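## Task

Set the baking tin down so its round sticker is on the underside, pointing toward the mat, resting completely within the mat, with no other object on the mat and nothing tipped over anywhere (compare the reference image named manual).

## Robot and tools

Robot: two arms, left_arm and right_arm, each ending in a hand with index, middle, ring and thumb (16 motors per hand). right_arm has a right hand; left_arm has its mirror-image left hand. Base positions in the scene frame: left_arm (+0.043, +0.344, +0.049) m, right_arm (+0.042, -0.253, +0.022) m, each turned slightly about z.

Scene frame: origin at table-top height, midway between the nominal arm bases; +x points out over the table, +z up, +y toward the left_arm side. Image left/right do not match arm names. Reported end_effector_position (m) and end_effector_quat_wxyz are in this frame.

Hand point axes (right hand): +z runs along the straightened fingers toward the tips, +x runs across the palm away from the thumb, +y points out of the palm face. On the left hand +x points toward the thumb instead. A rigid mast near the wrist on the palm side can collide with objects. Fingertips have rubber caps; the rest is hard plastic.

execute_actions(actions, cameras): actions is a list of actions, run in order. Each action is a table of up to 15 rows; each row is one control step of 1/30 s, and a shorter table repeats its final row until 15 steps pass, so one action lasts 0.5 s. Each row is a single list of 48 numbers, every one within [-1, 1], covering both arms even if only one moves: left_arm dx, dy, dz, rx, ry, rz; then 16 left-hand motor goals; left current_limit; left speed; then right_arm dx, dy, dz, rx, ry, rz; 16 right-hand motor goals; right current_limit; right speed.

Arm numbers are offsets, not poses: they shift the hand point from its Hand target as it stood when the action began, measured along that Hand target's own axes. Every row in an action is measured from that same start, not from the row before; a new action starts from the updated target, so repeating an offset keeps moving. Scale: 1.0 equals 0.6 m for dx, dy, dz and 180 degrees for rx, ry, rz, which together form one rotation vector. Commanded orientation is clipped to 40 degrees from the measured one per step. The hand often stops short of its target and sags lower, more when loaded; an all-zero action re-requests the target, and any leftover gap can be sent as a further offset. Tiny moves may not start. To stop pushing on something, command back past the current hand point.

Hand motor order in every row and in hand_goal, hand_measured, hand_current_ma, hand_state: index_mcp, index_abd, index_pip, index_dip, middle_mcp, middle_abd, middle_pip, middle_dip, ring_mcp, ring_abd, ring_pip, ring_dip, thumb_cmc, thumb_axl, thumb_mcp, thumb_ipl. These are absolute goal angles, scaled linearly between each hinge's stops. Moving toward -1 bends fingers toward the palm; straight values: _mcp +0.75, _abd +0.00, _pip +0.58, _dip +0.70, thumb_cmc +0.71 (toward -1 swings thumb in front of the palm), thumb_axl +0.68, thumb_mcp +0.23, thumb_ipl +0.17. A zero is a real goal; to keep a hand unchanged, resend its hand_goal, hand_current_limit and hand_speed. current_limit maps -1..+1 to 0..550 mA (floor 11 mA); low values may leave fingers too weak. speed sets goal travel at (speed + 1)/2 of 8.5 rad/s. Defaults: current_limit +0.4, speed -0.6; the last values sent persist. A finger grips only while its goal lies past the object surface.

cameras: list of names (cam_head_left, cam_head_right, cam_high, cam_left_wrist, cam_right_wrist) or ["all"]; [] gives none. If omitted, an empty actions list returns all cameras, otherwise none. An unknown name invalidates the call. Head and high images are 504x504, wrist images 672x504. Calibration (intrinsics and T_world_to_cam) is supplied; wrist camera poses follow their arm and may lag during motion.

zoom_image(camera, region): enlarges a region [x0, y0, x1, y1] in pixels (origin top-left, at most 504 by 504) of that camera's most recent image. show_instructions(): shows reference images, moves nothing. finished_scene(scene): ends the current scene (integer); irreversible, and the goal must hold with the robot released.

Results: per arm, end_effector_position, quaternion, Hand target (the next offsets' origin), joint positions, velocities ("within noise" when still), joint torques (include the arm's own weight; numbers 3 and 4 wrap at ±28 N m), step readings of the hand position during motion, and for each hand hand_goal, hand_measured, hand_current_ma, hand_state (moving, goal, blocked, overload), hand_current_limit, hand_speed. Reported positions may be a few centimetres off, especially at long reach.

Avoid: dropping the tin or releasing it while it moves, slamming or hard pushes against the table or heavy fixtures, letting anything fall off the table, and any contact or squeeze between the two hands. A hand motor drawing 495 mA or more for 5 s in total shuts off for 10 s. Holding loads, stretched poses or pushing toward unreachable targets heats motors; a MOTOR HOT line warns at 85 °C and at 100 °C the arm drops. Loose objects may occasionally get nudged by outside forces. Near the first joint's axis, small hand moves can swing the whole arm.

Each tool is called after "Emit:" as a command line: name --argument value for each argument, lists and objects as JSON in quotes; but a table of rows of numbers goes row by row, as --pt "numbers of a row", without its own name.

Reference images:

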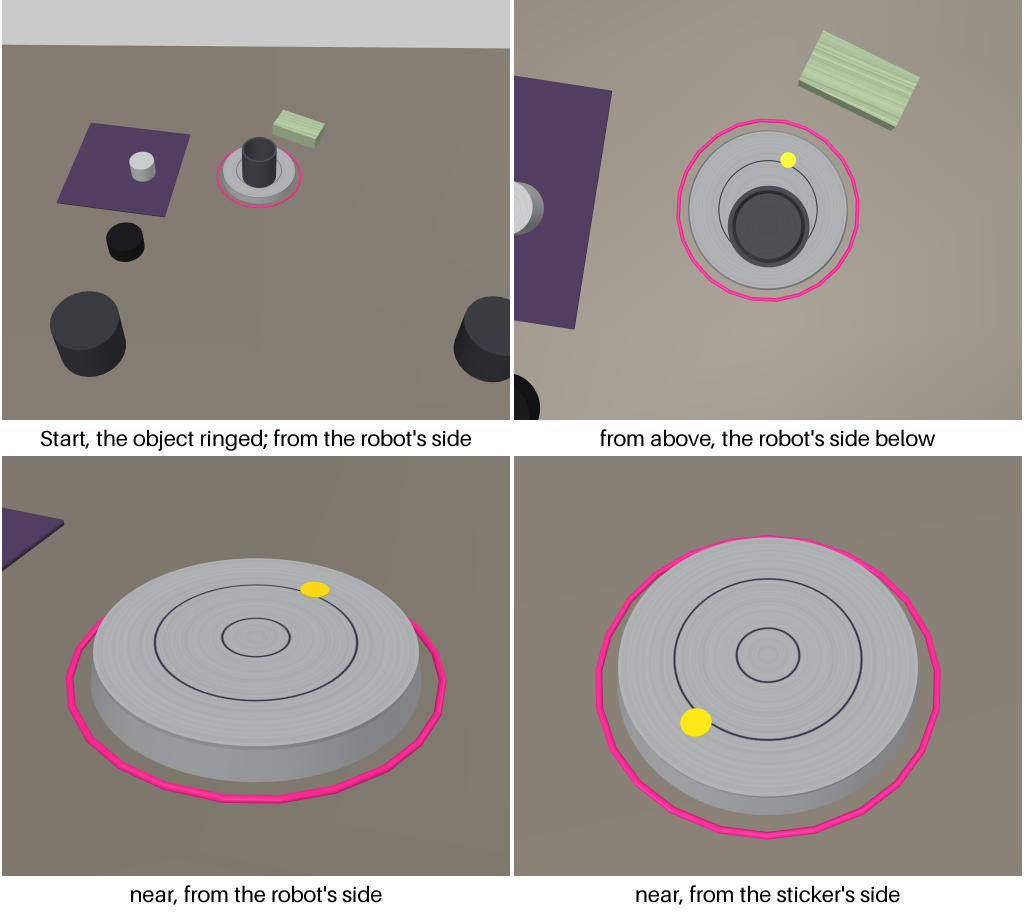

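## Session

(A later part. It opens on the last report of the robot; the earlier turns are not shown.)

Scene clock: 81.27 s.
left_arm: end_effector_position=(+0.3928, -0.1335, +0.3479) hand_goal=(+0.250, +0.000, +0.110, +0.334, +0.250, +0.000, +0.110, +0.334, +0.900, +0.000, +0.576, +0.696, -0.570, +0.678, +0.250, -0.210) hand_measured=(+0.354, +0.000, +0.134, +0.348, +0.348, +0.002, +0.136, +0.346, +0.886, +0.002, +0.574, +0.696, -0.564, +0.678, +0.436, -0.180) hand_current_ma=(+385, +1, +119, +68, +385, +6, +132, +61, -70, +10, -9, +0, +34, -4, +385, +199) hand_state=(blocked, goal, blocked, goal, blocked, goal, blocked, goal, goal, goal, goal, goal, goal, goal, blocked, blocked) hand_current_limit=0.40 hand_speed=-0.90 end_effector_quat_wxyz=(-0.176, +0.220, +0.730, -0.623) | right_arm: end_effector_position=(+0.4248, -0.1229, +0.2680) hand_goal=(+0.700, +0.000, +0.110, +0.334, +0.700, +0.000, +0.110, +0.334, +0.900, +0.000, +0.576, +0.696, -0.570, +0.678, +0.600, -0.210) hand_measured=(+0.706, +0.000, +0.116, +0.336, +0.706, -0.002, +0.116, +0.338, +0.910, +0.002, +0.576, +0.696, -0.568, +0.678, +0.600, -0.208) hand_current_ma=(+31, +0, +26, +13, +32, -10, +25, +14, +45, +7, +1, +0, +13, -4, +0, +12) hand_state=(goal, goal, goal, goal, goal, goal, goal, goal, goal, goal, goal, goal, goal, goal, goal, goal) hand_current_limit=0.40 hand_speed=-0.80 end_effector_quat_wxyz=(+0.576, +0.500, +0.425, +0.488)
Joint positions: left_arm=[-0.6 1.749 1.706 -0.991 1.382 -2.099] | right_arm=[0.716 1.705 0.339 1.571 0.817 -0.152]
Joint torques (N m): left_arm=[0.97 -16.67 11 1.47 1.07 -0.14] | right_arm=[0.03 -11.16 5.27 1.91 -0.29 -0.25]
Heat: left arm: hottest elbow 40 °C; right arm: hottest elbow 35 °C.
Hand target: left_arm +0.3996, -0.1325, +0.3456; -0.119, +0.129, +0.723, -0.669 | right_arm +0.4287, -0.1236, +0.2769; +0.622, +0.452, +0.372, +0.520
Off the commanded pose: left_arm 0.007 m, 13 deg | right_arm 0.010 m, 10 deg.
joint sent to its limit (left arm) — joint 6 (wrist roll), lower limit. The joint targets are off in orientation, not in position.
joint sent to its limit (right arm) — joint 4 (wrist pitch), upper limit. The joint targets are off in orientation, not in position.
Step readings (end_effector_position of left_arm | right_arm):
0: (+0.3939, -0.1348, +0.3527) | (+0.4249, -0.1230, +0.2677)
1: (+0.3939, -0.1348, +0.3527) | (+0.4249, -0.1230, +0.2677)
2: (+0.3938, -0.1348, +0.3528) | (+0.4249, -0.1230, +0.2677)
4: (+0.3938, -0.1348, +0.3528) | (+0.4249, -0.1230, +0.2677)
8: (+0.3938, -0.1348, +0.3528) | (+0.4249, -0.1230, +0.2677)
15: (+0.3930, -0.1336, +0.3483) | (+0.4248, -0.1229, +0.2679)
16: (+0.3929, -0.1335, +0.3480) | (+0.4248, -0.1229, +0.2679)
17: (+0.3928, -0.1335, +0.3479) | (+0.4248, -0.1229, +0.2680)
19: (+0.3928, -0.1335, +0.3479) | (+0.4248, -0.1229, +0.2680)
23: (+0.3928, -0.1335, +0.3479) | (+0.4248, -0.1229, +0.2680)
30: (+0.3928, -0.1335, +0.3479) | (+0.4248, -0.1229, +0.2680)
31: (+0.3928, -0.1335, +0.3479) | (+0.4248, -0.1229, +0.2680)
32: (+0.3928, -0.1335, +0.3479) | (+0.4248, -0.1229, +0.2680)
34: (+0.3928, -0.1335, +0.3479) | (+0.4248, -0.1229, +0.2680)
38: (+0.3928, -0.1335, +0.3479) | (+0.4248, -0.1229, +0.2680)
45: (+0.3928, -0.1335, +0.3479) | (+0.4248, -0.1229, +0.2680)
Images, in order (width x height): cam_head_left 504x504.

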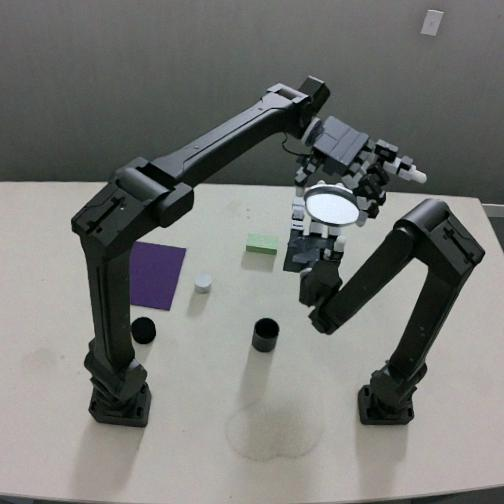

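Held by left alone. Lower and withdraw the right.

Emit:
execute_actions --actions '[[[0,0,0,0,0,0,0.25,0,0.109,0.333,0.25,0,0.109,0.333,0.9,0,0.576,0.696,-0.571,0.678,0.25,-0.211,0.4,-0.9,0,-0.085,-0.03,0,0,0,0.75,0,0.109,0.333,0.75,0,0.109,0.333,0.9,0,0.576,0.696,-0.571,0.678,0.6,-0.211,0.4,-0.8]],[[0,0,0,0,0,0,0.25,0,0.109,0.333,0.25,0,0.109,0.333,0.9,0,0.576,0.696,-0.571,0.678,0.25,-0.211,0.4,-0.9,0,-0.085,-0.03,0.04,0,0.02,0.75,0,0.109,0.333,0.75,0,0.109,0.333,0.9,0,0.576,0.696,-0.571,0.678,0.6,-0.211,0.4,-0.8]],[[0,0,0,0,0,0,0.25,0,0.109,0.333,0.25,0,0.109,0.333,0.9,0,0.576,0.696,-0.571,0.678,0.25,-0.211,0.4,-0.9,-0.18,0.01,0.04,0,-0.07,0,0.75,0,0.109,0.333,0.75,0,0.109,0.333,0.9,0,0.576,0.696,-0.571,0.678,0.6,-0.211,0.4,-0.8]],[[0,0,0,0,0,0,0.25,0,0.109,0.333,0.25,0,0.109,0.333,0.9,0,0.576,0.696,-0.571,0.678,0.25,-0.211,0.4,-0.9,-0.18,0.02,0.04,0,-0.07,0,0.75,0,0.109,0.333,0.75,0,0.109,0.333,0.9,0,0.576,0.696,-0.571,0.678,0.6,-0.211,0.4,-0.8]],[[0,0,0,0,0,0,0.25,0,0.109,0.333,0.25,0,0.109,0.333,0.9,0,0.576,0.696,-0.571,0.678,0.25,-0.211,0.4,-0.9,-0.12,0.02,0.03,0,0,0,0.75,0,0.109,0.333,0.75,0,0.109,0.333,0.9,0,0.576,0.696,-0.571,0.678,0.6,-0.211,0.4,-0.8]]]' --cameras '["cam_head_left","cam_high"]'

Scene clock: 84.83 s.
left_arm: end_effector_position=(+0.3928, -0.1335, +0.3479) hand_goal=(+0.250, +0.000, +0.110, +0.334, +0.250, +0.000, +0.110, +0.334, +0.900, +0.000, +0.576, +0.696, -0.570, +0.678, +0.250, -0.210) hand_measured=(+0.354, +0.000, +0.134, +0.348, +0.348, +0.002, +0.136, +0.346, +0.886, +0.002, +0.574, +0.696, -0.564, +0.678, +0.436, -0.180) hand_current_ma=(+385, +1, +119, +68, +385, +6, +132, +61, -70, +10, -9, +0, +34, -4, +385, +199) hand_state=(blocked, goal, blocked, goal, blocked, goal, blocked, goal, goal, goal, goal, goal, goal, goal, blocked, blocked) hand_current_limit=0.40 hand_speed=-0.90 end_effector_quat_wxyz=(-0.176, +0.220, +0.730, -0.623) | right_arm: end_effector_position=(+0.3853, -0.4073, +0.1728) hand_goal=(+0.750, +0.000, +0.110, +0.334, +0.750, +0.000, +0.110, +0.334, +0.900, +0.000, +0.576, +0.696, -0.570, +0.678, +0.600, -0.210) hand_measured=(+0.758, +0.000, +0.116, +0.336, +0.758, +0.000, +0.116, +0.338, +0.910, +0.000, +0.576, +0.696, -0.570, +0.678, +0.600, -0.208) hand_current_ma=(+40, +0, +26, +13, +42, -2, +25, +14, +52, +2, +2, +0, +4, -4, +2, +11) hand_state=(goal, goal, goal, goal, goal, goal, goal, goal, goal, goal, goal, goal, goal, goal, goal, goal) hand_current_limit=0.40 hand_speed=-0.80 end_effector_quat_wxyz=(+0.582, +0.687, +0.271, +0.341)
Joint positions: left_arm=[-0.6 1.749 1.706 -0.991 1.382 -2.099] | right_arm=[-0.012 1.862 0.173 1.579 0.599 0.216]
Joint torques (N m): left_arm=[0.79 -17.14 10.93 1.57 1.08 -0.13] | right_arm=[-0.21 -12.04 0.65 1.83 -0.05 0.01]
Heat: left arm: hottest elbow 39 °C; right arm: hottest shoulder 34 °C.
Hand target: left_arm +0.3996, -0.1325, +0.3456; -0.119, +0.129, +0.723, -0.669 | right_arm +0.3815, -0.4117, +0.1799; +0.646, +0.602, +0.255, +0.393
Off the commanded pose: left_arm 0.007 m, 13 deg | right_arm 0.009 m, 14 deg.
joint sent to its limit (left arm) — joint 6 (wrist roll), lower limit. The joint targets are off in orientation, not in position.
joint sent to its limit (right arm) — joint 4 (wrist pitch), upper limit. The joint targets are off in orientation, not in position.
Step readings (end_effector_position of left_arm | right_arm):
0: (+0.3928, -0.1335, +0.3479) | (+0.4248, -0.1229, +0.2680)
1: (+0.3928, -0.1335, +0.3479) | (+0.4248, -0.1230, +0.2679)
2: (+0.3928, -0.1335, +0.3479) | (+0.4248, -0.1233, +0.2671)
4: (+0.3928, -0.1335, +0.3479) | (+0.4256, -0.1252, +0.2601)
8: (+0.3928, -0.1335, +0.3479) | (+0.4292, -0.1250, +0.2340)
15: (+0.3928, -0.1335, +0.3479) | (+0.4282, -0.1265, +0.2208)
16: (+0.3928, -0.1335, +0.3479) | (+0.4279, -0.1268, +0.2206)
17: (+0.3928, -0.1335, +0.3479) | (+0.4274, -0.1275, +0.2190)
19: (+0.3928, -0.1335, +0.3479) | (+0.4263, -0.1280, +0.2093)
23: (+0.3928, -0.1335, +0.3479) | (+0.4248, -0.1260, +0.1780)
30: (+0.3928, -0.1335, +0.3479) | (+0.4263, -0.1258, +0.1667)
31: (+0.3928, -0.1335, +0.3479) | (+0.4265, -0.1261, +0.1669)
32: (+0.3928, -0.1335, +0.3479) | (+0.4264, -0.1288, +0.1667)
34: (+0.3928, -0.1335, +0.3479) | (+0.4260, -0.1464, +0.1649)
38: (+0.3928, -0.1335, +0.3479) | (+0.4257, -0.2020, +0.1623)
45: (+0.3928, -0.1335, +0.3479) | (+0.4293, -0.2292, +0.1633)
46: (+0.3928, -0.1335, +0.3479) | (+0.4294, -0.2296, +0.1634)
47: (+0.3928, -0.1335, +0.3479) | (+0.4289, -0.2333, +0.1635)
49: (+0.3928, -0.1335, +0.3479) | (+0.4249, -0.2525, +0.1643)
53: (+0.3928, -0.1335, +0.3479) | (+0.4102, -0.3109, +0.1671)
60: (+0.3928, -0.1335, +0.3479) | (+0.4086, -0.3375, +0.1679)
61: (+0.3928, -0.1335, +0.3479) | (+0.4096, -0.3370, +0.1678)
62: (+0.3928, -0.1335, +0.3479) | (+0.4105, -0.3387, +0.1673)
64: (+0.3928, -0.1335, +0.3479) | (+0.4091, -0.3489, +0.1675)
68: (+0.3928, -0.1335, +0.3479) | (+0.3882, -0.3902, +0.1720)
75: (+0.3928, -0.1335, +0.3479) | (+0.3843, -0.4067, +0.1729)
Images, in order (width x height): cam_head_left 504x504, cam_high 504x504.

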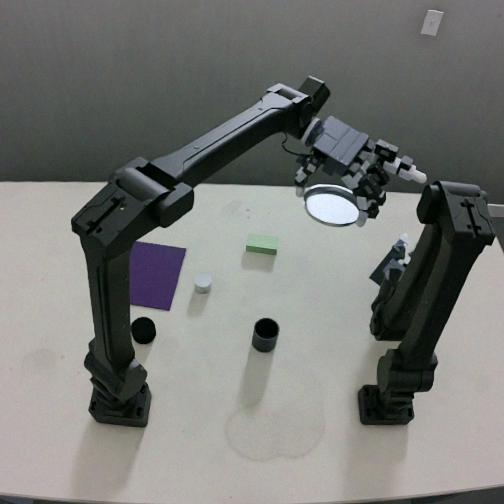

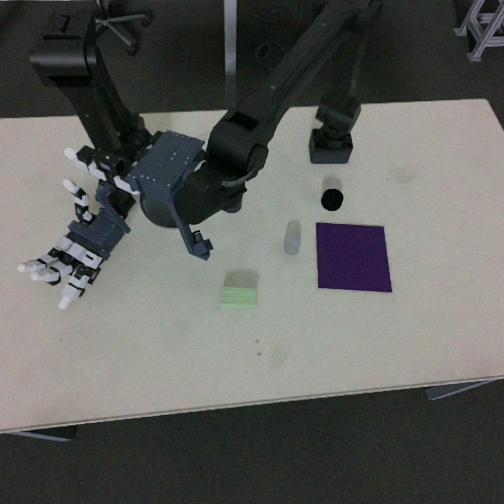

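Emit:
execute_actions --actions '[[[0.047,0.039,-0.18,0,0,0,0.25,0,0.109,0.333,0.25,0,0.109,0.333,0.9,0,0.576,0.696,-0.571,0.678,0.25,-0.211,0.4,-0.9,0,0,0,0,0,0,0.75,0,0.109,0.333,0.75,0,0.109,0.333,0.9,0,0.576,0.696,-0.571,0.678,0.6,-0.211,0.4,-0.8]],[[0.047,0.039,-0.18,0,0,0,0.25,0,0.109,0.333,0.25,0,0.109,0.333,0.9,0,0.576,0.696,-0.571,0.678,0.25,-0.211,0.4,-0.9,0,0,0,0,0,0,0.75,0,0.109,0.333,0.75,0,0.109,0.333,0.9,0,0.576,0.696,-0.571,0.678,0.6,-0.211,0.4,-0.8]],[[0.047,0.039,-0.18,0,0,0,0.25,0,0.109,0.333,0.25,0,0.109,0.333,0.9,0,0.576,0.696,-0.571,0.678,0.25,-0.211,0.4,-0.9,0,0,0,0,0,0,0.75,0,0.109,0.333,0.75,0,0.109,0.333,0.9,0,0.576,0.696,-0.571,0.678,0.6,-0.211,0.4,-0.8]],[[0.047,0.039,-0.18,0,-0.102,-0.008,0.25,0,0.109,0.333,0.25,0,0.109,0.333,0.9,0,0.576,0.696,-0.571,0.678,0.25,-0.211,0.4,-0.9,0,0,0,0,0,0,0.75,0,0.109,0.333,0.75,0,0.109,0.333,0.9,0,0.576,0.696,-0.571,0.678,0.6,-0.211,0.4,-0.8]],[[0,0,0,0,-0.102,-0.008,0.25,0,0.109,0.333,0.25,0,0.109,0.333,0.9,0,0.576,0.696,-0.571,0.678,0.25,-0.211,0.4,-0.9,0,0,0,0,0,0,0.75,0,0.109,0.333,0.75,0,0.109,0.333,0.9,0,0.576,0.696,-0.571,0.678,0.6,-0.211,0.4,-0.8]],[[0,0,0,0,-0.102,-0.008,0.25,0,0.109,0.333,0.25,0,0.109,0.333,0.9,0,0.576,0.696,-0.571,0.678,0.25,-0.211,0.4,-0.9,0,0,0,0,0,0,0.75,0,0.109,0.333,0.75,0,0.109,0.333,0.9,0,0.576,0.696,-0.571,0.678,0.6,-0.211,0.4,-0.8]]]' --cameras '["cam_head_left","cam_high"]'

Emit:
zoom_image --camera "cam_head_left" --region '[70, 160, 250, 340]'

Scene clock: 89.77 s.
left_arm: end_effector_position=(+0.4452, +0.3152, +0.2810) hand_goal=(+0.250, +0.000, +0.110, +0.334, +0.250, +0.000, +0.110, +0.334, +0.900, +0.000, +0.576, +0.696, -0.570, +0.678, +0.250, -0.210) hand_measured=(+0.314, -0.002, +0.134, +0.348, +0.310, +0.000, +0.138, +0.346, +0.886, +0.002, +0.574, +0.696, -0.562, +0.678, +0.474, -0.180) hand_current_ma=(+342, -9, +125, +69, +321, -2, +136, +62, -70, +7, -9, +0, +44, -4, +385, +206) hand_state=(blocked, goal, blocked, goal, blocked, goal, blocked, goal, goal, goal, goal, goal, goal, goal, blocked, blocked) hand_current_limit=0.40 hand_speed=-0.90 end_effector_quat_wxyz=(+0.123, -0.136, +0.700, -0.690) | right_arm: end_effector_position=(+0.3858, -0.4074, +0.1729) hand_goal=(+0.750, +0.000, +0.110, +0.334, +0.750, +0.000, +0.110, +0.334, +0.900, +0.000, +0.576, +0.696, -0.570, +0.678, +0.600, -0.210) hand_measured=(+0.758, +0.000, +0.116, +0.336, +0.758, +0.000, +0.116, +0.338, +0.910, +0.000, +0.576, +0.696, -0.570, +0.678, +0.600, -0.208) hand_current_ma=(+40, +0, +26, +13, +42, -2, +25, +14, +52, +2, +2, +0, +4, -4, +2, +11) hand_state=(goal, goal, goal, goal, goal, goal, goal, goal, goal, goal, goal, goal, goal, goal, goal, goal) hand_current_limit=0.40 hand_speed=-0.80 end_effector_quat_wxyz=(+0.582, +0.686, +0.272, +0.342)
Joint positions: left_arm=[0.437 1.459 1.13 -1.51 1.552 -1.318] | right_arm=[-0.014 1.861 0.173 1.579 0.593 0.216]
Joint torques (N m): left_arm=[0.91 -12.81 9.28 0.49 1.44 -0.15] | right_arm=[-0.15 -11.87 0.55 1.83 -0.07 -0.01]
Heat: left arm: hottest elbow 39 °C; right arm: hottest shoulder 34 °C.
Hand target: left_arm +0.4447, +0.3176, +0.2858; +0.205, -0.221, +0.700, -0.648 | right_arm +0.3815, -0.4116, +0.1799; +0.646, +0.602, +0.255, +0.393
Off the commanded pose: left_arm 0.005 m, 14 deg | right_arm 0.009 m, 14 deg.
joint sent to its limit (left arm) — joint 5 (wrist yaw), upper limit. The joint targets are off in orientation, not in position.
joint sent to its limit (right arm) — joint 4 (wrist pitch), upper limit. The joint targets are off in orientation, not in position.
Step readings (end_effector_position of left_arm | right_arm):
0: (+0.3928, -0.1335, +0.3479) | (+0.3853, -0.4073, +0.1728)
1: (+0.3929, -0.1326, +0.3468) | (+0.3854, -0.4072, +0.1728)
2: (+0.3939, -0.1283, +0.3449) | (+0.3855, -0.4071, +0.1728)
4: (+0.3862, -0.1106, +0.3361) | (+0.3856, -0.4072, +0.1728)
8: (+0.3903, -0.0564, +0.3174) | (+0.3857, -0.4074, +0.1729)
15: (+0.4186, -0.0148, +0.3215) | (+0.3858, -0.4074, +0.1729)
16: (+0.4173, -0.0146, +0.3231) | (+0.3858, -0.4074, +0.1729)
17: (+0.4161, -0.0113, +0.3243) | (+0.3858, -0.4074, +0.1729)
19: (+0.4057, +0.0020, +0.3229) | (+0.3858, -0.4074, +0.1729)
23: (+0.4072, +0.0534, +0.3123) | (+0.3858, -0.4074, +0.1729)
30: (+0.4258, +0.0951, +0.3091) | (+0.3858, -0.4074, +0.1729)
31: (+0.4247, +0.0954, +0.3089) | (+0.3858, -0.4074, +0.1729)
32: (+0.4243, +0.0987, +0.3081) | (+0.3858, -0.4074, +0.1729)
34: (+0.4200, +0.1124, +0.3040) | (+0.3858, -0.4074, +0.1729)
38: (+0.4245, +0.1678, +0.2948) | (+0.3858, -0.4074, +0.1729)
45: (+0.4308, +0.2065, +0.2926) | (+0.3858, -0.4074, +0.1729)
46: (+0.4294, +0.2071, +0.2917) | (+0.3858, -0.4074, +0.1729)
47: (+0.4290, +0.2099, +0.2907) | (+0.3858, -0.4074, +0.1729)
49: (+0.4306, +0.2259, +0.2880) | (+0.3858, -0.4074, +0.1729)
53: (+0.4372, +0.2847, +0.2828) | (+0.3858, -0.4074, +0.1729)
60: (+0.4262, +0.3146, +0.2766) | (+0.3858, -0.4074, +0.1729)
61: (+0.4258, +0.3142, +0.2761) | (+0.3858, -0.4074, +0.1729)
62: (+0.4267, +0.3134, +0.2765) | (+0.3858, -0.4074, +0.1729)
64: (+0.4296, +0.3109, +0.2777) | (+0.3858, -0.4074, +0.1729)
68: (+0.4304, +0.3088, +0.2771) | (+0.3858, -0.4074, +0.1729)
75: (+0.4280, +0.3075, +0.2753) | (+0.3858, -0.4074, +0.1729)
76: (+0.4283, +0.3073, +0.2755) | (+0.3858, -0.4074, +0.1729)
77: (+0.4307, +0.3072, +0.2774) | (+0.3858, -0.4074, +0.1729)
79: (+0.4385, +0.3083, +0.2811) | (+0.3858, -0.4074, +0.1729)
83: (+0.4458, +0.3136, +0.2839) | (+0.3858, -0.4074, +0.1729)
90: (+0.4451, +0.3153, +0.2812) | (+0.3858, -0.4074, +0.1729)
Images, in order (width x height): cam_head_left 504x504, cam_high 504x504.

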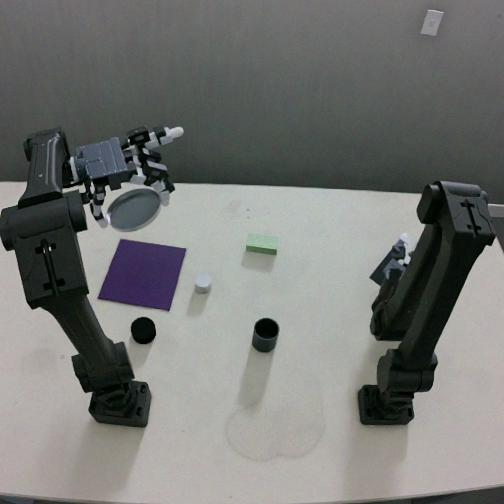

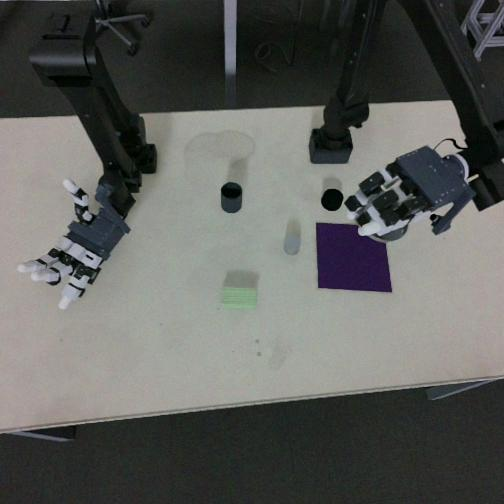

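Scaled by 2.800 from the camera's 504x504 image, which has a finer 720x720 frame.

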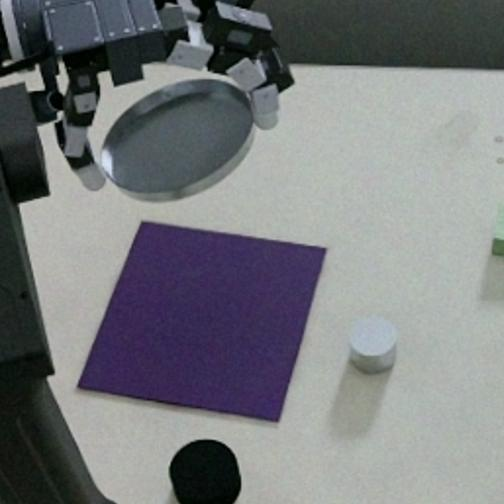

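Emit:
execute_actions --actions '[[[0,0.125,0.01,-0.028,0.094,0.007,0.25,0,0.109,0.333,0.25,0,0.109,0.333,0.9,0,0.576,0.696,-0.571,0.678,0.25,-0.211,0.4,-0.9,0,0,0,0,0,0,0.75,0,0.109,0.333,0.75,0,0.109,0.333,0.9,0,0.576,0.696,-0.571,0.678,0.6,-0.211,0.4,-0.8]],[[0,0.12,0.02,0,0,0,0.25,0,0.109,0.333,0.25,0,0.109,0.333,0.9,0,0.576,0.696,-0.571,0.678,0.25,-0.211,0.4,-0.9,0,0,0,0,0,0,0.75,0,0.109,0.333,0.75,0,0.109,0.333,0.9,0,0.576,0.696,-0.571,0.678,0.6,-0.211,0.4,-0.8]]]' --cameras '["cam_head_left","cam_high"]'

Emit:
zoom_image --camera "cam_head_left" --region '[70, 180, 230, 340]'

Emit:
zoom_image --camera "cam_high" --region '[290, 150, 450, 310]'

Scene clock: 92.43 s.
left_arm: end_effector_position=(+0.4416, +0.3217, +0.1343) hand_goal=(+0.250, +0.000, +0.110, +0.334, +0.250, +0.000, +0.110, +0.334, +0.900, +0.000, +0.576, +0.696, -0.570, +0.678, +0.250, -0.210) hand_measured=(+0.314, -0.002, +0.134, +0.348, +0.310, +0.000, +0.138, +0.346, +0.888, +0.002, +0.574, +0.696, -0.562, +0.678, +0.474, -0.180) hand_current_ma=(+342, -9, +125, +69, +321, -2, +136, +62, -69, +7, -9, +0, +44, -4, +385, +206) hand_state=(blocked, goal, blocked, goal, blocked, goal, blocked, goal, goal, goal, goal, goal, goal, goal, blocked, blocked) hand_current_limit=0.40 hand_speed=-0.90 end_effector_quat_wxyz=(+0.097, -0.128, +0.751, -0.640) | right_arm: end_effector_position=(+0.3858, -0.4074, +0.1729) hand_goal=(+0.750, +0.000, +0.110, +0.334, +0.750, +0.000, +0.110, +0.334, +0.900, +0.000, +0.576, +0.696, -0.570, +0.678, +0.600, -0.210) hand_measured=(+0.758, +0.000, +0.116, +0.336, +0.758, +0.000, +0.116, +0.338, +0.910, +0.000, +0.576, +0.696, -0.570, +0.678, +0.600, -0.208) hand_current_ma=(+40, +0, +26, +13, +42, -2, +25, +14, +52, +2, +2, +0, +4, -4, +2, +11) hand_state=(goal, goal, goal, goal, goal, goal, goal, goal, goal, goal, goal, goal, goal, goal, goal, goal) hand_current_limit=0.40 hand_speed=-0.80 end_effector_quat_wxyz=(+0.582, +0.686, +0.272, +0.342)
Joint positions: left_arm=[0.416 1.623 0.957 -1.095 1.406 -1.397] | right_arm=[-0.014 1.861 0.173 1.579 0.593 0.216]
Joint torques (N m): left_arm=[-0.38 -13.45 7.75 0.35 1.3 -0.18] | right_arm=[-0.15 -12.04 0.54 1.84 -0.07 -0.01]
Heat: left arm: hottest elbow 39 °C; right arm: hottest shoulder 34 °C.
Hand target: left_arm +0.4438, +0.3170, +0.1376; +0.097, -0.125, +0.752, -0.640 | right_arm +0.3815, -0.4116, +0.1799; +0.646, +0.602, +0.255, +0.393
Off the commanded pose: left_arm 0.006 m, 0 deg | right_arm 0.009 m, 14 deg.
joint sent to its limit (right arm) — joint 4 (wrist pitch), upper limit. The joint targets are off in orientation, not in position.
Step readings (end_effector_position of left_arm | right_arm):
0: (+0.4452, +0.3152, +0.2810) | (+0.3858, -0.4074, +0.1729)
1: (+0.4449, +0.3154, +0.2803) | (+0.3858, -0.4074, +0.1729)
2: (+0.4438, +0.3169, +0.2764) | (+0.3858, -0.4074, +0.1729)
4: (+0.4409, +0.3218, +0.2623) | (+0.3858, -0.4074, +0.1729)
8: (+0.4382, +0.3241, +0.2311) | (+0.3858, -0.4074, +0.1729)
15: (+0.4426, +0.3224, +0.2082) | (+0.3858, -0.4074, +0.1729)
16: (+0.4437, +0.3226, +0.2079) | (+0.3858, -0.4074, +0.1729)
17: (+0.4446, +0.3226, +0.2056) | (+0.3858, -0.4074, +0.1729)
19: (+0.4450, +0.3226, +0.1957) | (+0.3858, -0.4074, +0.1729)
23: (+0.4381, +0.3203, +0.1612) | (+0.3858, -0.4074, +0.1729)
30: (+0.4389, +0.3211, +0.1343) | (+0.3858, -0.4074, +0.1729)
Images, in order (width x height): cam_head_left 504x504, cam_high 504x504.

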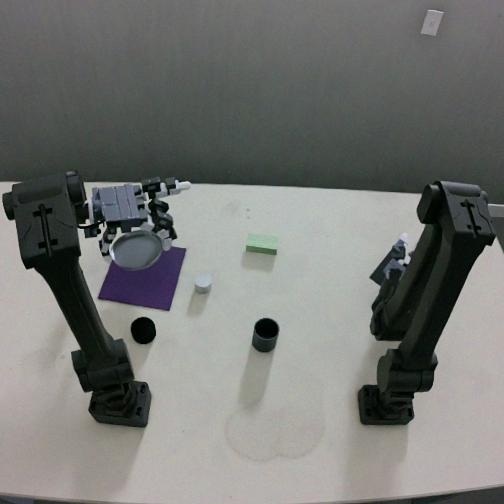

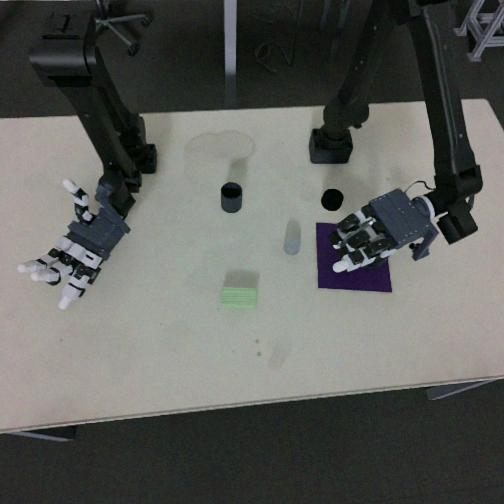

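Scaled by 3.150 from the camera's 504x504 image, which has a finer 720x720 frame.

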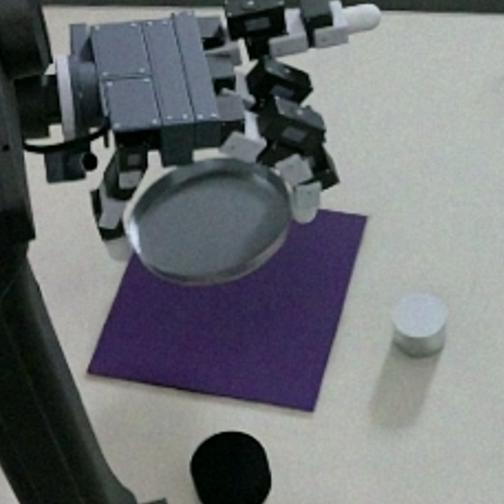

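Scaled by 3.150 from the camera's 504x504 image, which has a finer 720x720 frame.

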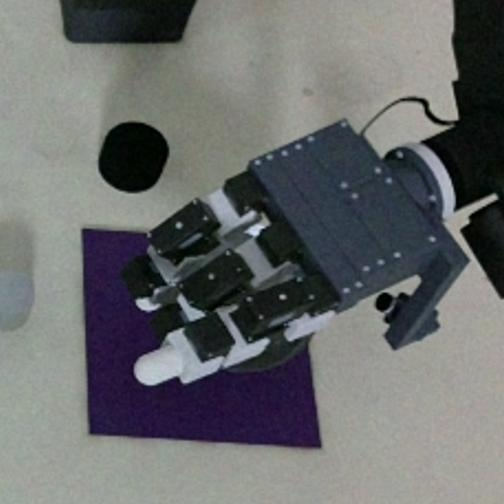

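Emit:
execute_actions --actions '[[[0.002,0.112,0.031,0,0,0,0.25,0,0.109,0.333,0.25,0,0.109,0.333,0.9,0,0.576,0.696,-0.571,0.678,0.25,-0.211,0.4,-0.9,0,0,0,0,0,0,0.75,0,0.109,0.333,0.75,0,0.109,0.333,0.9,0,0.576,0.696,-0.571,0.678,0.6,-0.211,0.4,-0.8]],[[0,0.0196,0.0032,0,0,0,0.25,0,0.109,0.333,0.25,0,0.109,0.333,0.9,0,0.576,0.696,-0.571,0.678,0.25,-0.211,0.4,-0.9,0,0,0,0,0,0,0.75,0,0.109,0.333,0.75,0,0.109,0.333,0.9,0,0.576,0.696,-0.571,0.678,0.6,-0.211,0.4,-0.8]]]' --cameras '["cam_head_left"]'

Emit:
zoom_image --camera "cam_head_left" --region '[80, 210, 200, 330]'

Scene clock: 96.20 s.
left_arm: end_effector_position=(+0.4469, +0.3155, +0.0615) hand_goal=(+0.250, +0.000, +0.110, +0.334, +0.250, +0.000, +0.110, +0.334, +0.900, +0.000, +0.576, +0.696, -0.570, +0.678, +0.250, -0.210) hand_measured=(+0.314, -0.002, +0.134, +0.350, +0.310, +0.000, +0.138, +0.346, +0.888, +0.002, +0.574, +0.696, -0.562, +0.678, +0.474, -0.180) hand_current_ma=(+342, -9, +125, +76, +321, -2, +136, +62, -69, +7, -9, +0, +45, -4, +385, +206) hand_state=(blocked, goal, blocked, goal, blocked, goal, blocked, goal, goal, goal, goal, goal, goal, goal, blocked, blocked) hand_current_limit=0.40 hand_speed=-0.90 end_effector_quat_wxyz=(+0.107, -0.120, +0.752, -0.639) | right_arm: end_effector_position=(+0.3858, -0.4074, +0.1729) hand_goal=(+0.750, +0.000, +0.110, +0.334, +0.750, +0.000, +0.110, +0.334, +0.900, +0.000, +0.576, +0.696, -0.570, +0.678, +0.600, -0.210) hand_measured=(+0.758, +0.000, +0.116, +0.336, +0.758, +0.000, +0.116, +0.338, +0.910, +0.000, +0.576, +0.696, -0.570, +0.678, +0.600, -0.208) hand_current_ma=(+40, +0, +26, +13, +42, -2, +25, +14, +52, +2, +2, +0, +4, -4, +2, +11) hand_state=(goal, goal, goal, goal, goal, goal, goal, goal, goal, goal, goal, goal, goal, goal, goal, goal) hand_current_limit=0.40 hand_speed=-0.80 end_effector_quat_wxyz=(+0.582, +0.686, +0.272, +0.342)
Joint positions: left_arm=[0.397 1.744 0.868 -0.734 1.409 -1.522] | right_arm=[-0.014 1.861 0.173 1.579 0.593 0.216]
Joint torques (N m): left_arm=[0.15 -13.16 6.02 0.87 1.21 -0.13] | right_arm=[-0.15 -12.04 0.53 1.76 -0.08 -0.01]
Heat: left arm: hottest elbow 39 °C; right arm: hottest shoulder 34 °C.
Hand target: left_arm +0.4439, +0.3093, +0.0563; +0.097, -0.125, +0.752, -0.640 | right_arm +0.3815, -0.4116, +0.1799; +0.646, +0.602, +0.255, +0.393
Off the commanded pose: left_arm 0.008 m, 1 deg | right_arm 0.009 m, 14 deg.
joint sent to its limit (right arm) — joint 4 (wrist pitch), upper limit. The joint targets are off in orientation, not in position.
Step readings (end_effector_position of left_arm | right_arm):
0: (+0.4416, +0.3217, +0.1343) | (+0.3858, -0.4074, +0.1729)
1: (+0.4419, +0.3218, +0.1342) | (+0.3858, -0.4074, +0.1729)
2: (+0.4426, +0.3216, +0.1321) | (+0.3858, -0.4074, +0.1729)
4: (+0.4448, +0.3205, +0.1239) | (+0.3858, -0.4074, +0.1729)
8: (+0.4418, +0.3180, +0.0911) | (+0.3858, -0.4074, +0.1729)
15: (+0.4393, +0.3140, +0.0665) | (+0.3858, -0.4074, +0.1729)
16: (+0.4406, +0.3142, +0.0664) | (+0.3858, -0.4074, +0.1729)
17: (+0.4425, +0.3147, +0.0661) | (+0.3858, -0.4074, +0.1729)
19: (+0.4449, +0.3153, +0.0653) | (+0.3858, -0.4074, +0.1729)
23: (+0.4475, +0.3160, +0.0638) | (+0.3858, -0.4074, +0.1729)
30: (+0.4466, +0.3157, +0.0617) | (+0.3858, -0.4074, +0.1729)
Images, in order (width x height): cam_head_left 504x504.

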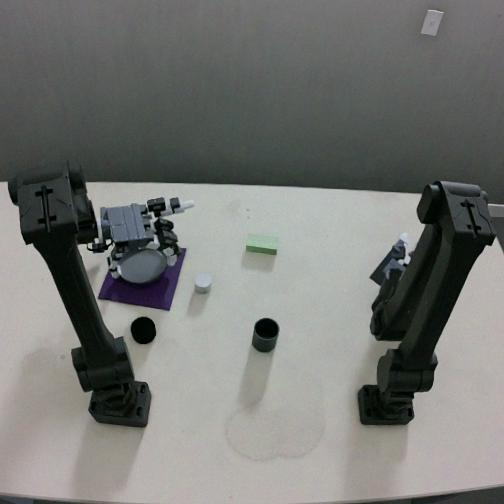

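Scaled by 4.200 from the camera's 504x504 image, which has a finer 720x720 frame.

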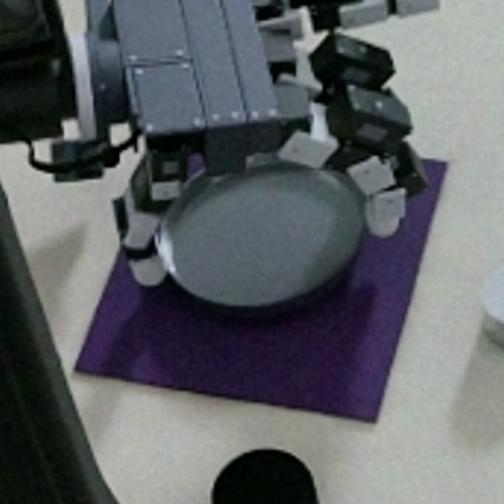

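Emit:
execute_actions --actions '[[[0,0.0163,0.0027,0,0,0,0.25,0,0.109,0.333,0.25,0,0.109,0.333,0.9,0,0.576,0.696,-0.571,0.678,0.25,-0.211,0.4,-0.9,0,0,0,0,0,0,0.75,0,0.109,0.333,0.75,0,0.109,0.333,0.9,0,0.576,0.696,-0.571,0.678,0.6,-0.211,0.4,-0.8]],[[0,0.0163,0.0027,0,0,0,0.25,0,0.109,0.333,0.25,0,0.109,0.333,0.9,0,0.576,0.696,-0.571,0.678,0.25,-0.211,0.4,-0.9,0,0,0,0,0,0,0.75,0,0.109,0.333,0.75,0,0.109,0.333,0.9,0,0.576,0.696,-0.571,0.678,0.6,-0.211,0.4,-0.8]]]' --cameras '["cam_head_left"]'

Emit:
zoom_image --camera "cam_head_left" --region '[80, 210, 200, 330]'

Scene clock: 97.93 s.
left_arm: end_effector_position=(+0.4490, +0.3153, +0.0507) hand_goal=(+0.250, +0.000, +0.110, +0.334, +0.250, +0.000, +0.110, +0.334, +0.900, +0.000, +0.576, +0.696, -0.570, +0.678, +0.250, -0.210) hand_measured=(+0.308, +0.000, +0.138, +0.352, +0.310, -0.002, +0.138, +0.346, +0.888, +0.002, +0.574, +0.696, -0.554, +0.678, +0.476, -0.180) hand_current_ma=(+315, +3, +141, +95, +320, -10, +136, +62, -69, +7, -9, +0, +84, -4, +385, +206) hand_state=(blocked, goal, blocked, goal, blocked, goal, blocked, goal, goal, goal, goal, goal, goal, goal, blocked, blocked) hand_current_limit=0.40 hand_speed=-0.90 end_effector_quat_wxyz=(+0.109, -0.122, +0.751, -0.640) | right_arm: end_effector_position=(+0.3858, -0.4074, +0.1729) hand_goal=(+0.750, +0.000, +0.110, +0.334, +0.750, +0.000, +0.110, +0.334, +0.900, +0.000, +0.576, +0.696, -0.570, +0.678, +0.600, -0.210) hand_measured=(+0.758, +0.000, +0.116, +0.336, +0.758, +0.000, +0.116, +0.338, +0.910, +0.000, +0.576, +0.696, -0.570, +0.678, +0.600, -0.208) hand_current_ma=(+40, +0, +26, +13, +42, -2, +25, +14, +52, +2, +2, +0, +4, -4, +2, +11) hand_state=(goal, goal, goal, goal, goal, goal, goal, goal, goal, goal, goal, goal, goal, goal, goal, goal) hand_current_limit=0.40 hand_speed=-0.80 end_effector_quat_wxyz=(+0.582, +0.686, +0.272, +0.342)
Joint positions: left_arm=[0.396 1.769 0.859 -0.669 1.412 -1.556] | right_arm=[-0.014 1.861 0.173 1.579 0.593 0.216]
Joint torques (N m): left_arm=[-0.03 -10.87 5.14 1.06 1.01 0] | right_arm=[-0.21 -12.1 0.51 1.8 -0.07 0]
Heat: left arm: hottest elbow 39 °C; right arm: hottest shoulder 34 °C.
Hand target: left_arm +0.4436, +0.3092, +0.0366; +0.097, -0.125, +0.752, -0.640 | right_arm +0.3815, -0.4116, +0.1799; +0.646, +0.602, +0.255, +0.393
Off the commanded pose: left_arm 0.016 m, 1 deg | right_arm 0.009 m, 14 deg.
joint sent to its limit (right arm) — joint 4 (wrist pitch), upper limit. The joint targets are off in orientation, not in position.
Step readings (end_effector_position of left_arm | right_arm):
0: (+0.4469, +0.3156, +0.0615) | (+0.3858, -0.4074, +0.1729)
1: (+0.4470, +0.3156, +0.0615) | (+0.3858, -0.4074, +0.1729)
2: (+0.4471, +0.3156, +0.0613) | (+0.3858, -0.4074, +0.1729)
4: (+0.4476, +0.3158, +0.0601) | (+0.3858, -0.4074, +0.1729)
8: (+0.4475, +0.3157, +0.0570) | (+0.3858, -0.4074, +0.1729)
15: (+0.4479, +0.3157, +0.0562) | (+0.3858, -0.4074, +0.1729)
16: (+0.4479, +0.3157, +0.0562) | (+0.3858, -0.4074, +0.1729)
17: (+0.4482, +0.3158, +0.0559) | (+0.3858, -0.4074, +0.1729)
19: (+0.4486, +0.3158, +0.0549) | (+0.3858, -0.4074, +0.1729)
23: (+0.4487, +0.3155, +0.0514) | (+0.3858, -0.4074, +0.1729)
30: (+0.4489, +0.3153, +0.0507) | (+0.3858, -0.4074, +0.1729)
Images, in order (width x height): cam_head_left 504x504.

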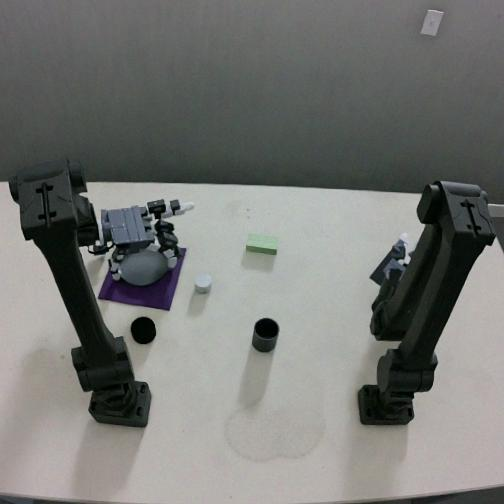

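Scaled by 4.200 from the camera's 504x504 image, which has a finer 720x720 frame.

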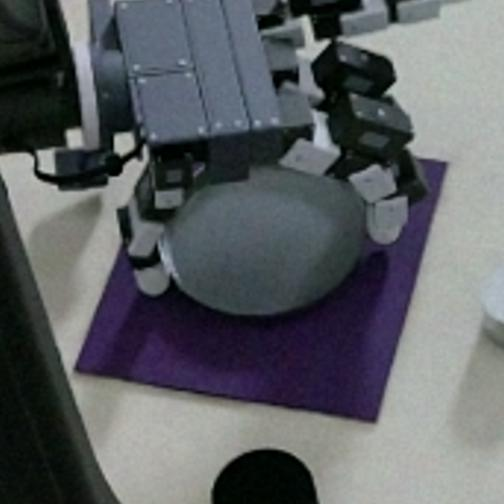

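Emit:
execute_actions --actions '[[[0,-0.013,-0.002,0,0,0,0.33,0,0.109,0.333,0.33,0,0.109,0.333,0.9,0,0.576,0.696,-0.571,0.678,0.45,-0.211,0.4,-0.92,0,0,0,0,0,0,0.75,0,0.109,0.333,0.75,0,0.109,0.333,0.9,0,0.576,0.696,-0.571,0.678,0.6,-0.211,0.4,-0.8]],[[0,0,0,0,0,0,0.5,0,0.109,0.333,0.5,0,0.109,0.333,0.9,0,0.576,0.696,-0.571,0.678,0.56,-0.211,0.4,-0.9,0,0,0,0,0,0,0.75,0,0.109,0.333,0.75,0,0.109,0.333,0.9,0,0.576,0.696,-0.571,0.678,0.6,-0.211,0.4,-0.8]],[[0,0,0,0,0,0,0.66,0,0.109,0.333,0.66,0,0.109,0.333,0.9,0,0.576,0.696,-0.571,0.678,0.62,-0.211,0.4,-0.85,0,0,0,0,0,0,0.75,0,0.109,0.333,0.75,0,0.109,0.333,0.9,0,0.576,0.696,-0.571,0.678,0.6,-0.211,0.4,-0.8]]]' --cameras '["cam_head_left"]'

Emit:
zoom_image --camera "cam_head_left" --region '[80, 210, 200, 330]'

Scene clock: 100.20 s.
left_arm: end_effector_position=(+0.4467, +0.3139, +0.0494) hand_goal=(+0.660, +0.000, +0.110, +0.334, +0.660, +0.000, +0.110, +0.334, +0.900, +0.000, +0.576, +0.696, -0.570, +0.678, +0.620, -0.210) hand_measured=(+0.640, +0.000, +0.110, +0.336, +0.636, -0.002, +0.112, +0.336, +0.888, +0.002, +0.574, +0.696, -0.568, +0.678, +0.612, -0.212) hand_current_ma=(-109, +3, +4, +13, -123, -10, +5, +12, -69, +7, -9, +0, +12, -4, -49, -14) hand_state=(blocked, goal, goal, goal, blocked, goal, goal, goal, goal, goal, goal, goal, goal, goal, goal, goal) hand_current_limit=0.40 hand_speed=-0.85 end_effector_quat_wxyz=(+0.106, -0.123, +0.752, -0.639) | right_arm: end_effector_position=(+0.3858, -0.4074, +0.1729) hand_goal=(+0.750, +0.000, +0.110, +0.334, +0.750, +0.000, +0.110, +0.334, +0.900, +0.000, +0.576, +0.696, -0.570, +0.678, +0.600, -0.210) hand_measured=(+0.758, +0.000, +0.116, +0.336, +0.758, +0.000, +0.116, +0.338, +0.910, +0.000, +0.576, +0.696, -0.570, +0.678, +0.600, -0.208) hand_current_ma=(+40, +0, +26, +13, +42, -2, +25, +14, +52, +2, +2, +0, +4, -4, +2, +11) hand_state=(goal, goal, goal, goal, goal, goal, goal, goal, goal, goal, goal, goal, goal, goal, goal, goal) hand_current_limit=0.40 hand_speed=-0.80 end_effector_quat_wxyz=(+0.582, +0.686, +0.272, +0.342)
Joint positions: left_arm=[0.394 1.769 0.855 -0.669 1.41 -1.558] | right_arm=[-0.014 1.861 0.173 1.579 0.593 0.216]
Joint torques (N m): left_arm=[-0.15 -12.57 6 0.47 1.1 -0.08] | right_arm=[-0.21 -12.04 0.55 1.84 -0.07 -0.01]
Heat: left arm: hottest elbow 39 °C; right arm: hottest shoulder 34 °C.
Hand target: left_arm +0.4438, +0.3091, +0.0444; +0.097, -0.125, +0.752, -0.640 | right_arm +0.3815, -0.4116, +0.1799; +0.646, +0.602, +0.255, +0.393
Off the commanded pose: left_arm 0.007 m, 1 deg | right_arm 0.009 m, 14 deg.
joint sent to its limit (right arm) — joint 4 (wrist pitch), upper limit. The joint targets are off in orientation, not in position.
Step readings (end_effector_position of left_arm | right_arm):
0: (+0.4491, +0.3154, +0.0507) | (+0.3858, -0.4074, +0.1729)
1: (+0.4491, +0.3154, +0.0507) | (+0.3858, -0.4074, +0.1729)
2: (+0.4491, +0.3154, +0.0507) | (+0.3858, -0.4074, +0.1729)
4: (+0.4490, +0.3152, +0.0507) | (+0.3858, -0.4074, +0.1729)
8: (+0.4490, +0.3151, +0.0507) | (+0.3858, -0.4074, +0.1729)
15: (+0.4489, +0.3151, +0.0506) | (+0.3858, -0.4074, +0.1729)
16: (+0.4489, +0.3151, +0.0506) | (+0.3858, -0.4074, +0.1729)
17: (+0.4489, +0.3151, +0.0506) | (+0.3858, -0.4074, +0.1729)
19: (+0.4489, +0.3152, +0.0505) | (+0.3858, -0.4074, +0.1729)
23: (+0.4489, +0.3152, +0.0505) | (+0.3858, -0.4074, +0.1729)
30: (+0.4474, +0.3141, +0.0498) | (+0.3858, -0.4074, +0.1729)
31: (+0.4471, +0.3140, +0.0496) | (+0.3858, -0.4074, +0.1729)
32: (+0.4469, +0.3140, +0.0495) | (+0.3858, -0.4074, +0.1729)
34: (+0.4467, +0.3139, +0.0494) | (+0.3858, -0.4074, +0.1729)
38: (+0.4467, +0.3139, +0.0494) | (+0.3858, -0.4074, +0.1729)
45: (+0.4467, +0.3139, +0.0494) | (+0.3858, -0.4074, +0.1729)
Images, in order (width x height): cam_head_left 504x504.

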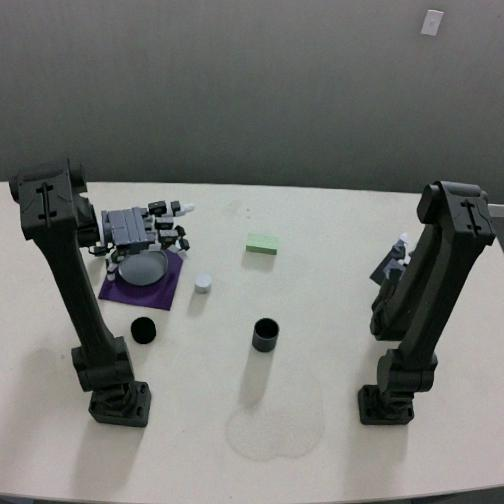

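Scaled by 4.200 from the camera's 504x504 image, which has a finer 720x720 frame.

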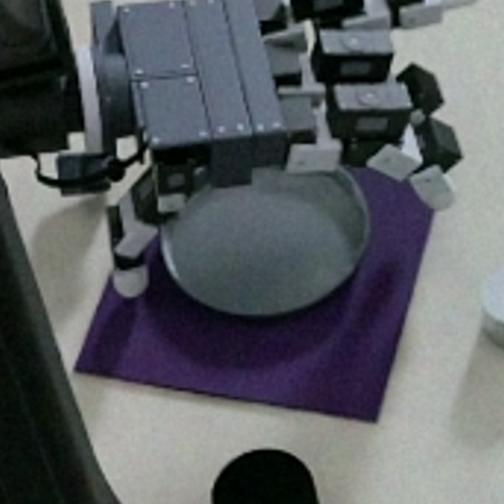

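Emit:
execute_actions --actions '[[[0,-0.1,-0.016,0,0,0,0.66,0,0.109,0.333,0.66,0,0.109,0.333,0.9,0,0.576,0.696,-0.571,0.678,0.62,-0.211,0.4,-0.85,0,0,0,0,0,0,0.75,0,0.109,0.333,0.75,0,0.109,0.333,0.9,0,0.576,0.696,-0.571,0.678,0.6,-0.211,0.4,-0.8]],[[0,-0.14,-0.022,0,0,0,0.66,0,0.109,0.333,0.66,0,0.109,0.333,0.9,0,0.576,0.696,-0.571,0.678,0.62,-0.211,0.4,-0.85,0,0,0,0,0,0,0.75,0,0.109,0.333,0.75,0,0.109,0.333,0.9,0,0.576,0.696,-0.571,0.678,0.6,-0.211,0.4,-0.8]]]' --cameras '["cam_head_left","cam_high"]'

Emit:
zoom_image --camera "cam_head_left" --region '[80, 210, 200, 330]'

Scene clock: 101.97 s.
left_arm: end_effector_position=(+0.4351, +0.3085, +0.1857) hand_goal=(+0.660, +0.000, +0.110, +0.334, +0.660, +0.000, +0.110, +0.334, +0.900, +0.000, +0.576, +0.696, -0.570, +0.678, +0.620, -0.210) hand_measured=(+0.642, +0.000, +0.110, +0.336, +0.640, -0.002, +0.110, +0.336, +0.888, +0.002, +0.574, +0.696, -0.568, +0.678, +0.614, -0.212) hand_current_ma=(-94, +3, +3, +13, -104, -10, +3, +12, -69, +7, -9, +0, +6, -4, -43, -14) hand_state=(goal, goal, goal, goal, goal, goal, goal, goal, goal, goal, goal, goal, goal, goal, goal, goal) hand_current_limit=0.40 hand_speed=-0.85 end_effector_quat_wxyz=(+0.096, -0.138, +0.750, -0.640) | right_arm: end_effector_position=(+0.3858, -0.4074, +0.1729) hand_goal=(+0.750, +0.000, +0.110, +0.334, +0.750, +0.000, +0.110, +0.334, +0.900, +0.000, +0.576, +0.696, -0.570, +0.678, +0.600, -0.210) hand_measured=(+0.758, +0.000, +0.116, +0.336, +0.758, +0.000, +0.116, +0.338, +0.910, +0.000, +0.576, +0.696, -0.570, +0.678, +0.600, -0.208) hand_current_ma=(+40, +0, +26, +13, +42, -2, +25, +14, +52, +2, +2, +0, +4, -4, +2, +11) hand_state=(goal, goal, goal, goal, goal, goal, goal, goal, goal, goal, goal, goal, goal, goal, goal, goal) hand_current_limit=0.40 hand_speed=-0.80 end_effector_quat_wxyz=(+0.582, +0.686, +0.272, +0.342)
Joint positions: left_arm=[0.391 1.473 0.945 -1.009 1.408 -1.639] | right_arm=[-0.014 1.861 0.173 1.579 0.593 0.216]
Joint torques (N m): left_arm=[-0.21 -10.93 11.85 -0.01 1.1 0.08] | right_arm=[-0.09 -12.04 0.53 1.84 -0.07 0]
Heat: left arm: hottest elbow 39 °C; right arm: hottest shoulder 34 °C.
Hand target: left_arm +0.4460, +0.3089, +0.1902; +0.097, -0.125, +0.752, -0.639 | right_arm +0.3815, -0.4116, +0.1799; +0.646, +0.602, +0.255, +0.393
Off the commanded pose: left_arm 0.012 m, 2 deg | right_arm 0.009 m, 14 deg.
joint sent to its limit (right arm) — joint 4 (wrist pitch), upper limit. The joint targets are off in orientation, not in position.
Step readings (end_effector_position of left_arm | right_arm):
0: (+0.4467, +0.3139, +0.0494) | (+0.3858, -0.4074, +0.1729)
1: (+0.4467, +0.3139, +0.0494) | (+0.3858, -0.4074, +0.1729)
2: (+0.4457, +0.3136, +0.0506) | (+0.3858, -0.4074, +0.1729)
4: (+0.4425, +0.3129, +0.0574) | (+0.3858, -0.4074, +0.1729)
8: (+0.4406, +0.3120, +0.0849) | (+0.3858, -0.4074, +0.1729)
15: (+0.4366, +0.3105, +0.1009) | (+0.3858, -0.4074, +0.1729)
16: (+0.4356, +0.3102, +0.1010) | (+0.3858, -0.4074, +0.1729)
17: (+0.4342, +0.3096, +0.1036) | (+0.3858, -0.4074, +0.1729)
19: (+0.4298, +0.3078, +0.1137) | (+0.3858, -0.4074, +0.1729)
23: (+0.4305, +0.3071, +0.1536) | (+0.3858, -0.4074, +0.1729)
30: (+0.4401, +0.3100, +0.1881) | (+0.3858, -0.4074, +0.1729)
Images, in order (width x height): cam_head_left 504x504, cam_high 504x504.

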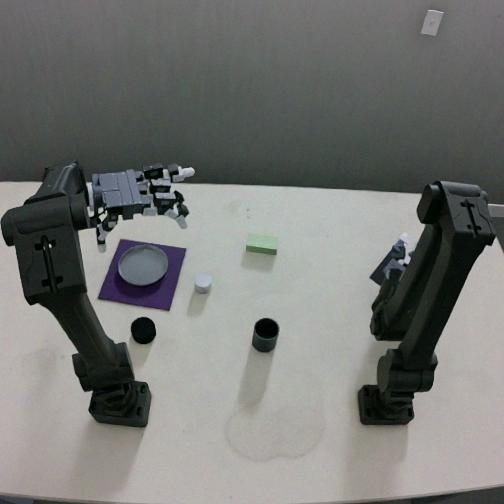

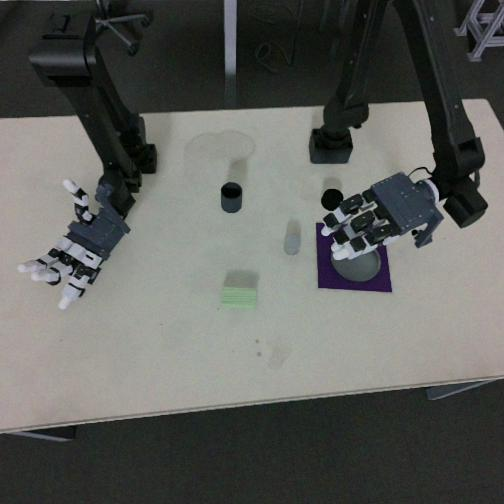

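Scaled by 4.200 from the camera's 504x504 image, which has a finer 720x720 frame.

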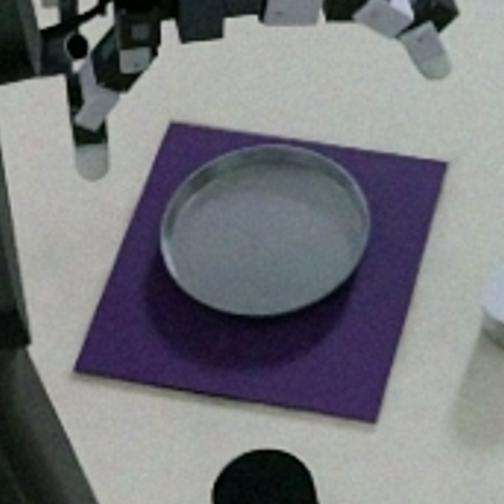

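Emit:
finished_scene --scene 2

The scene is finished: the task was done.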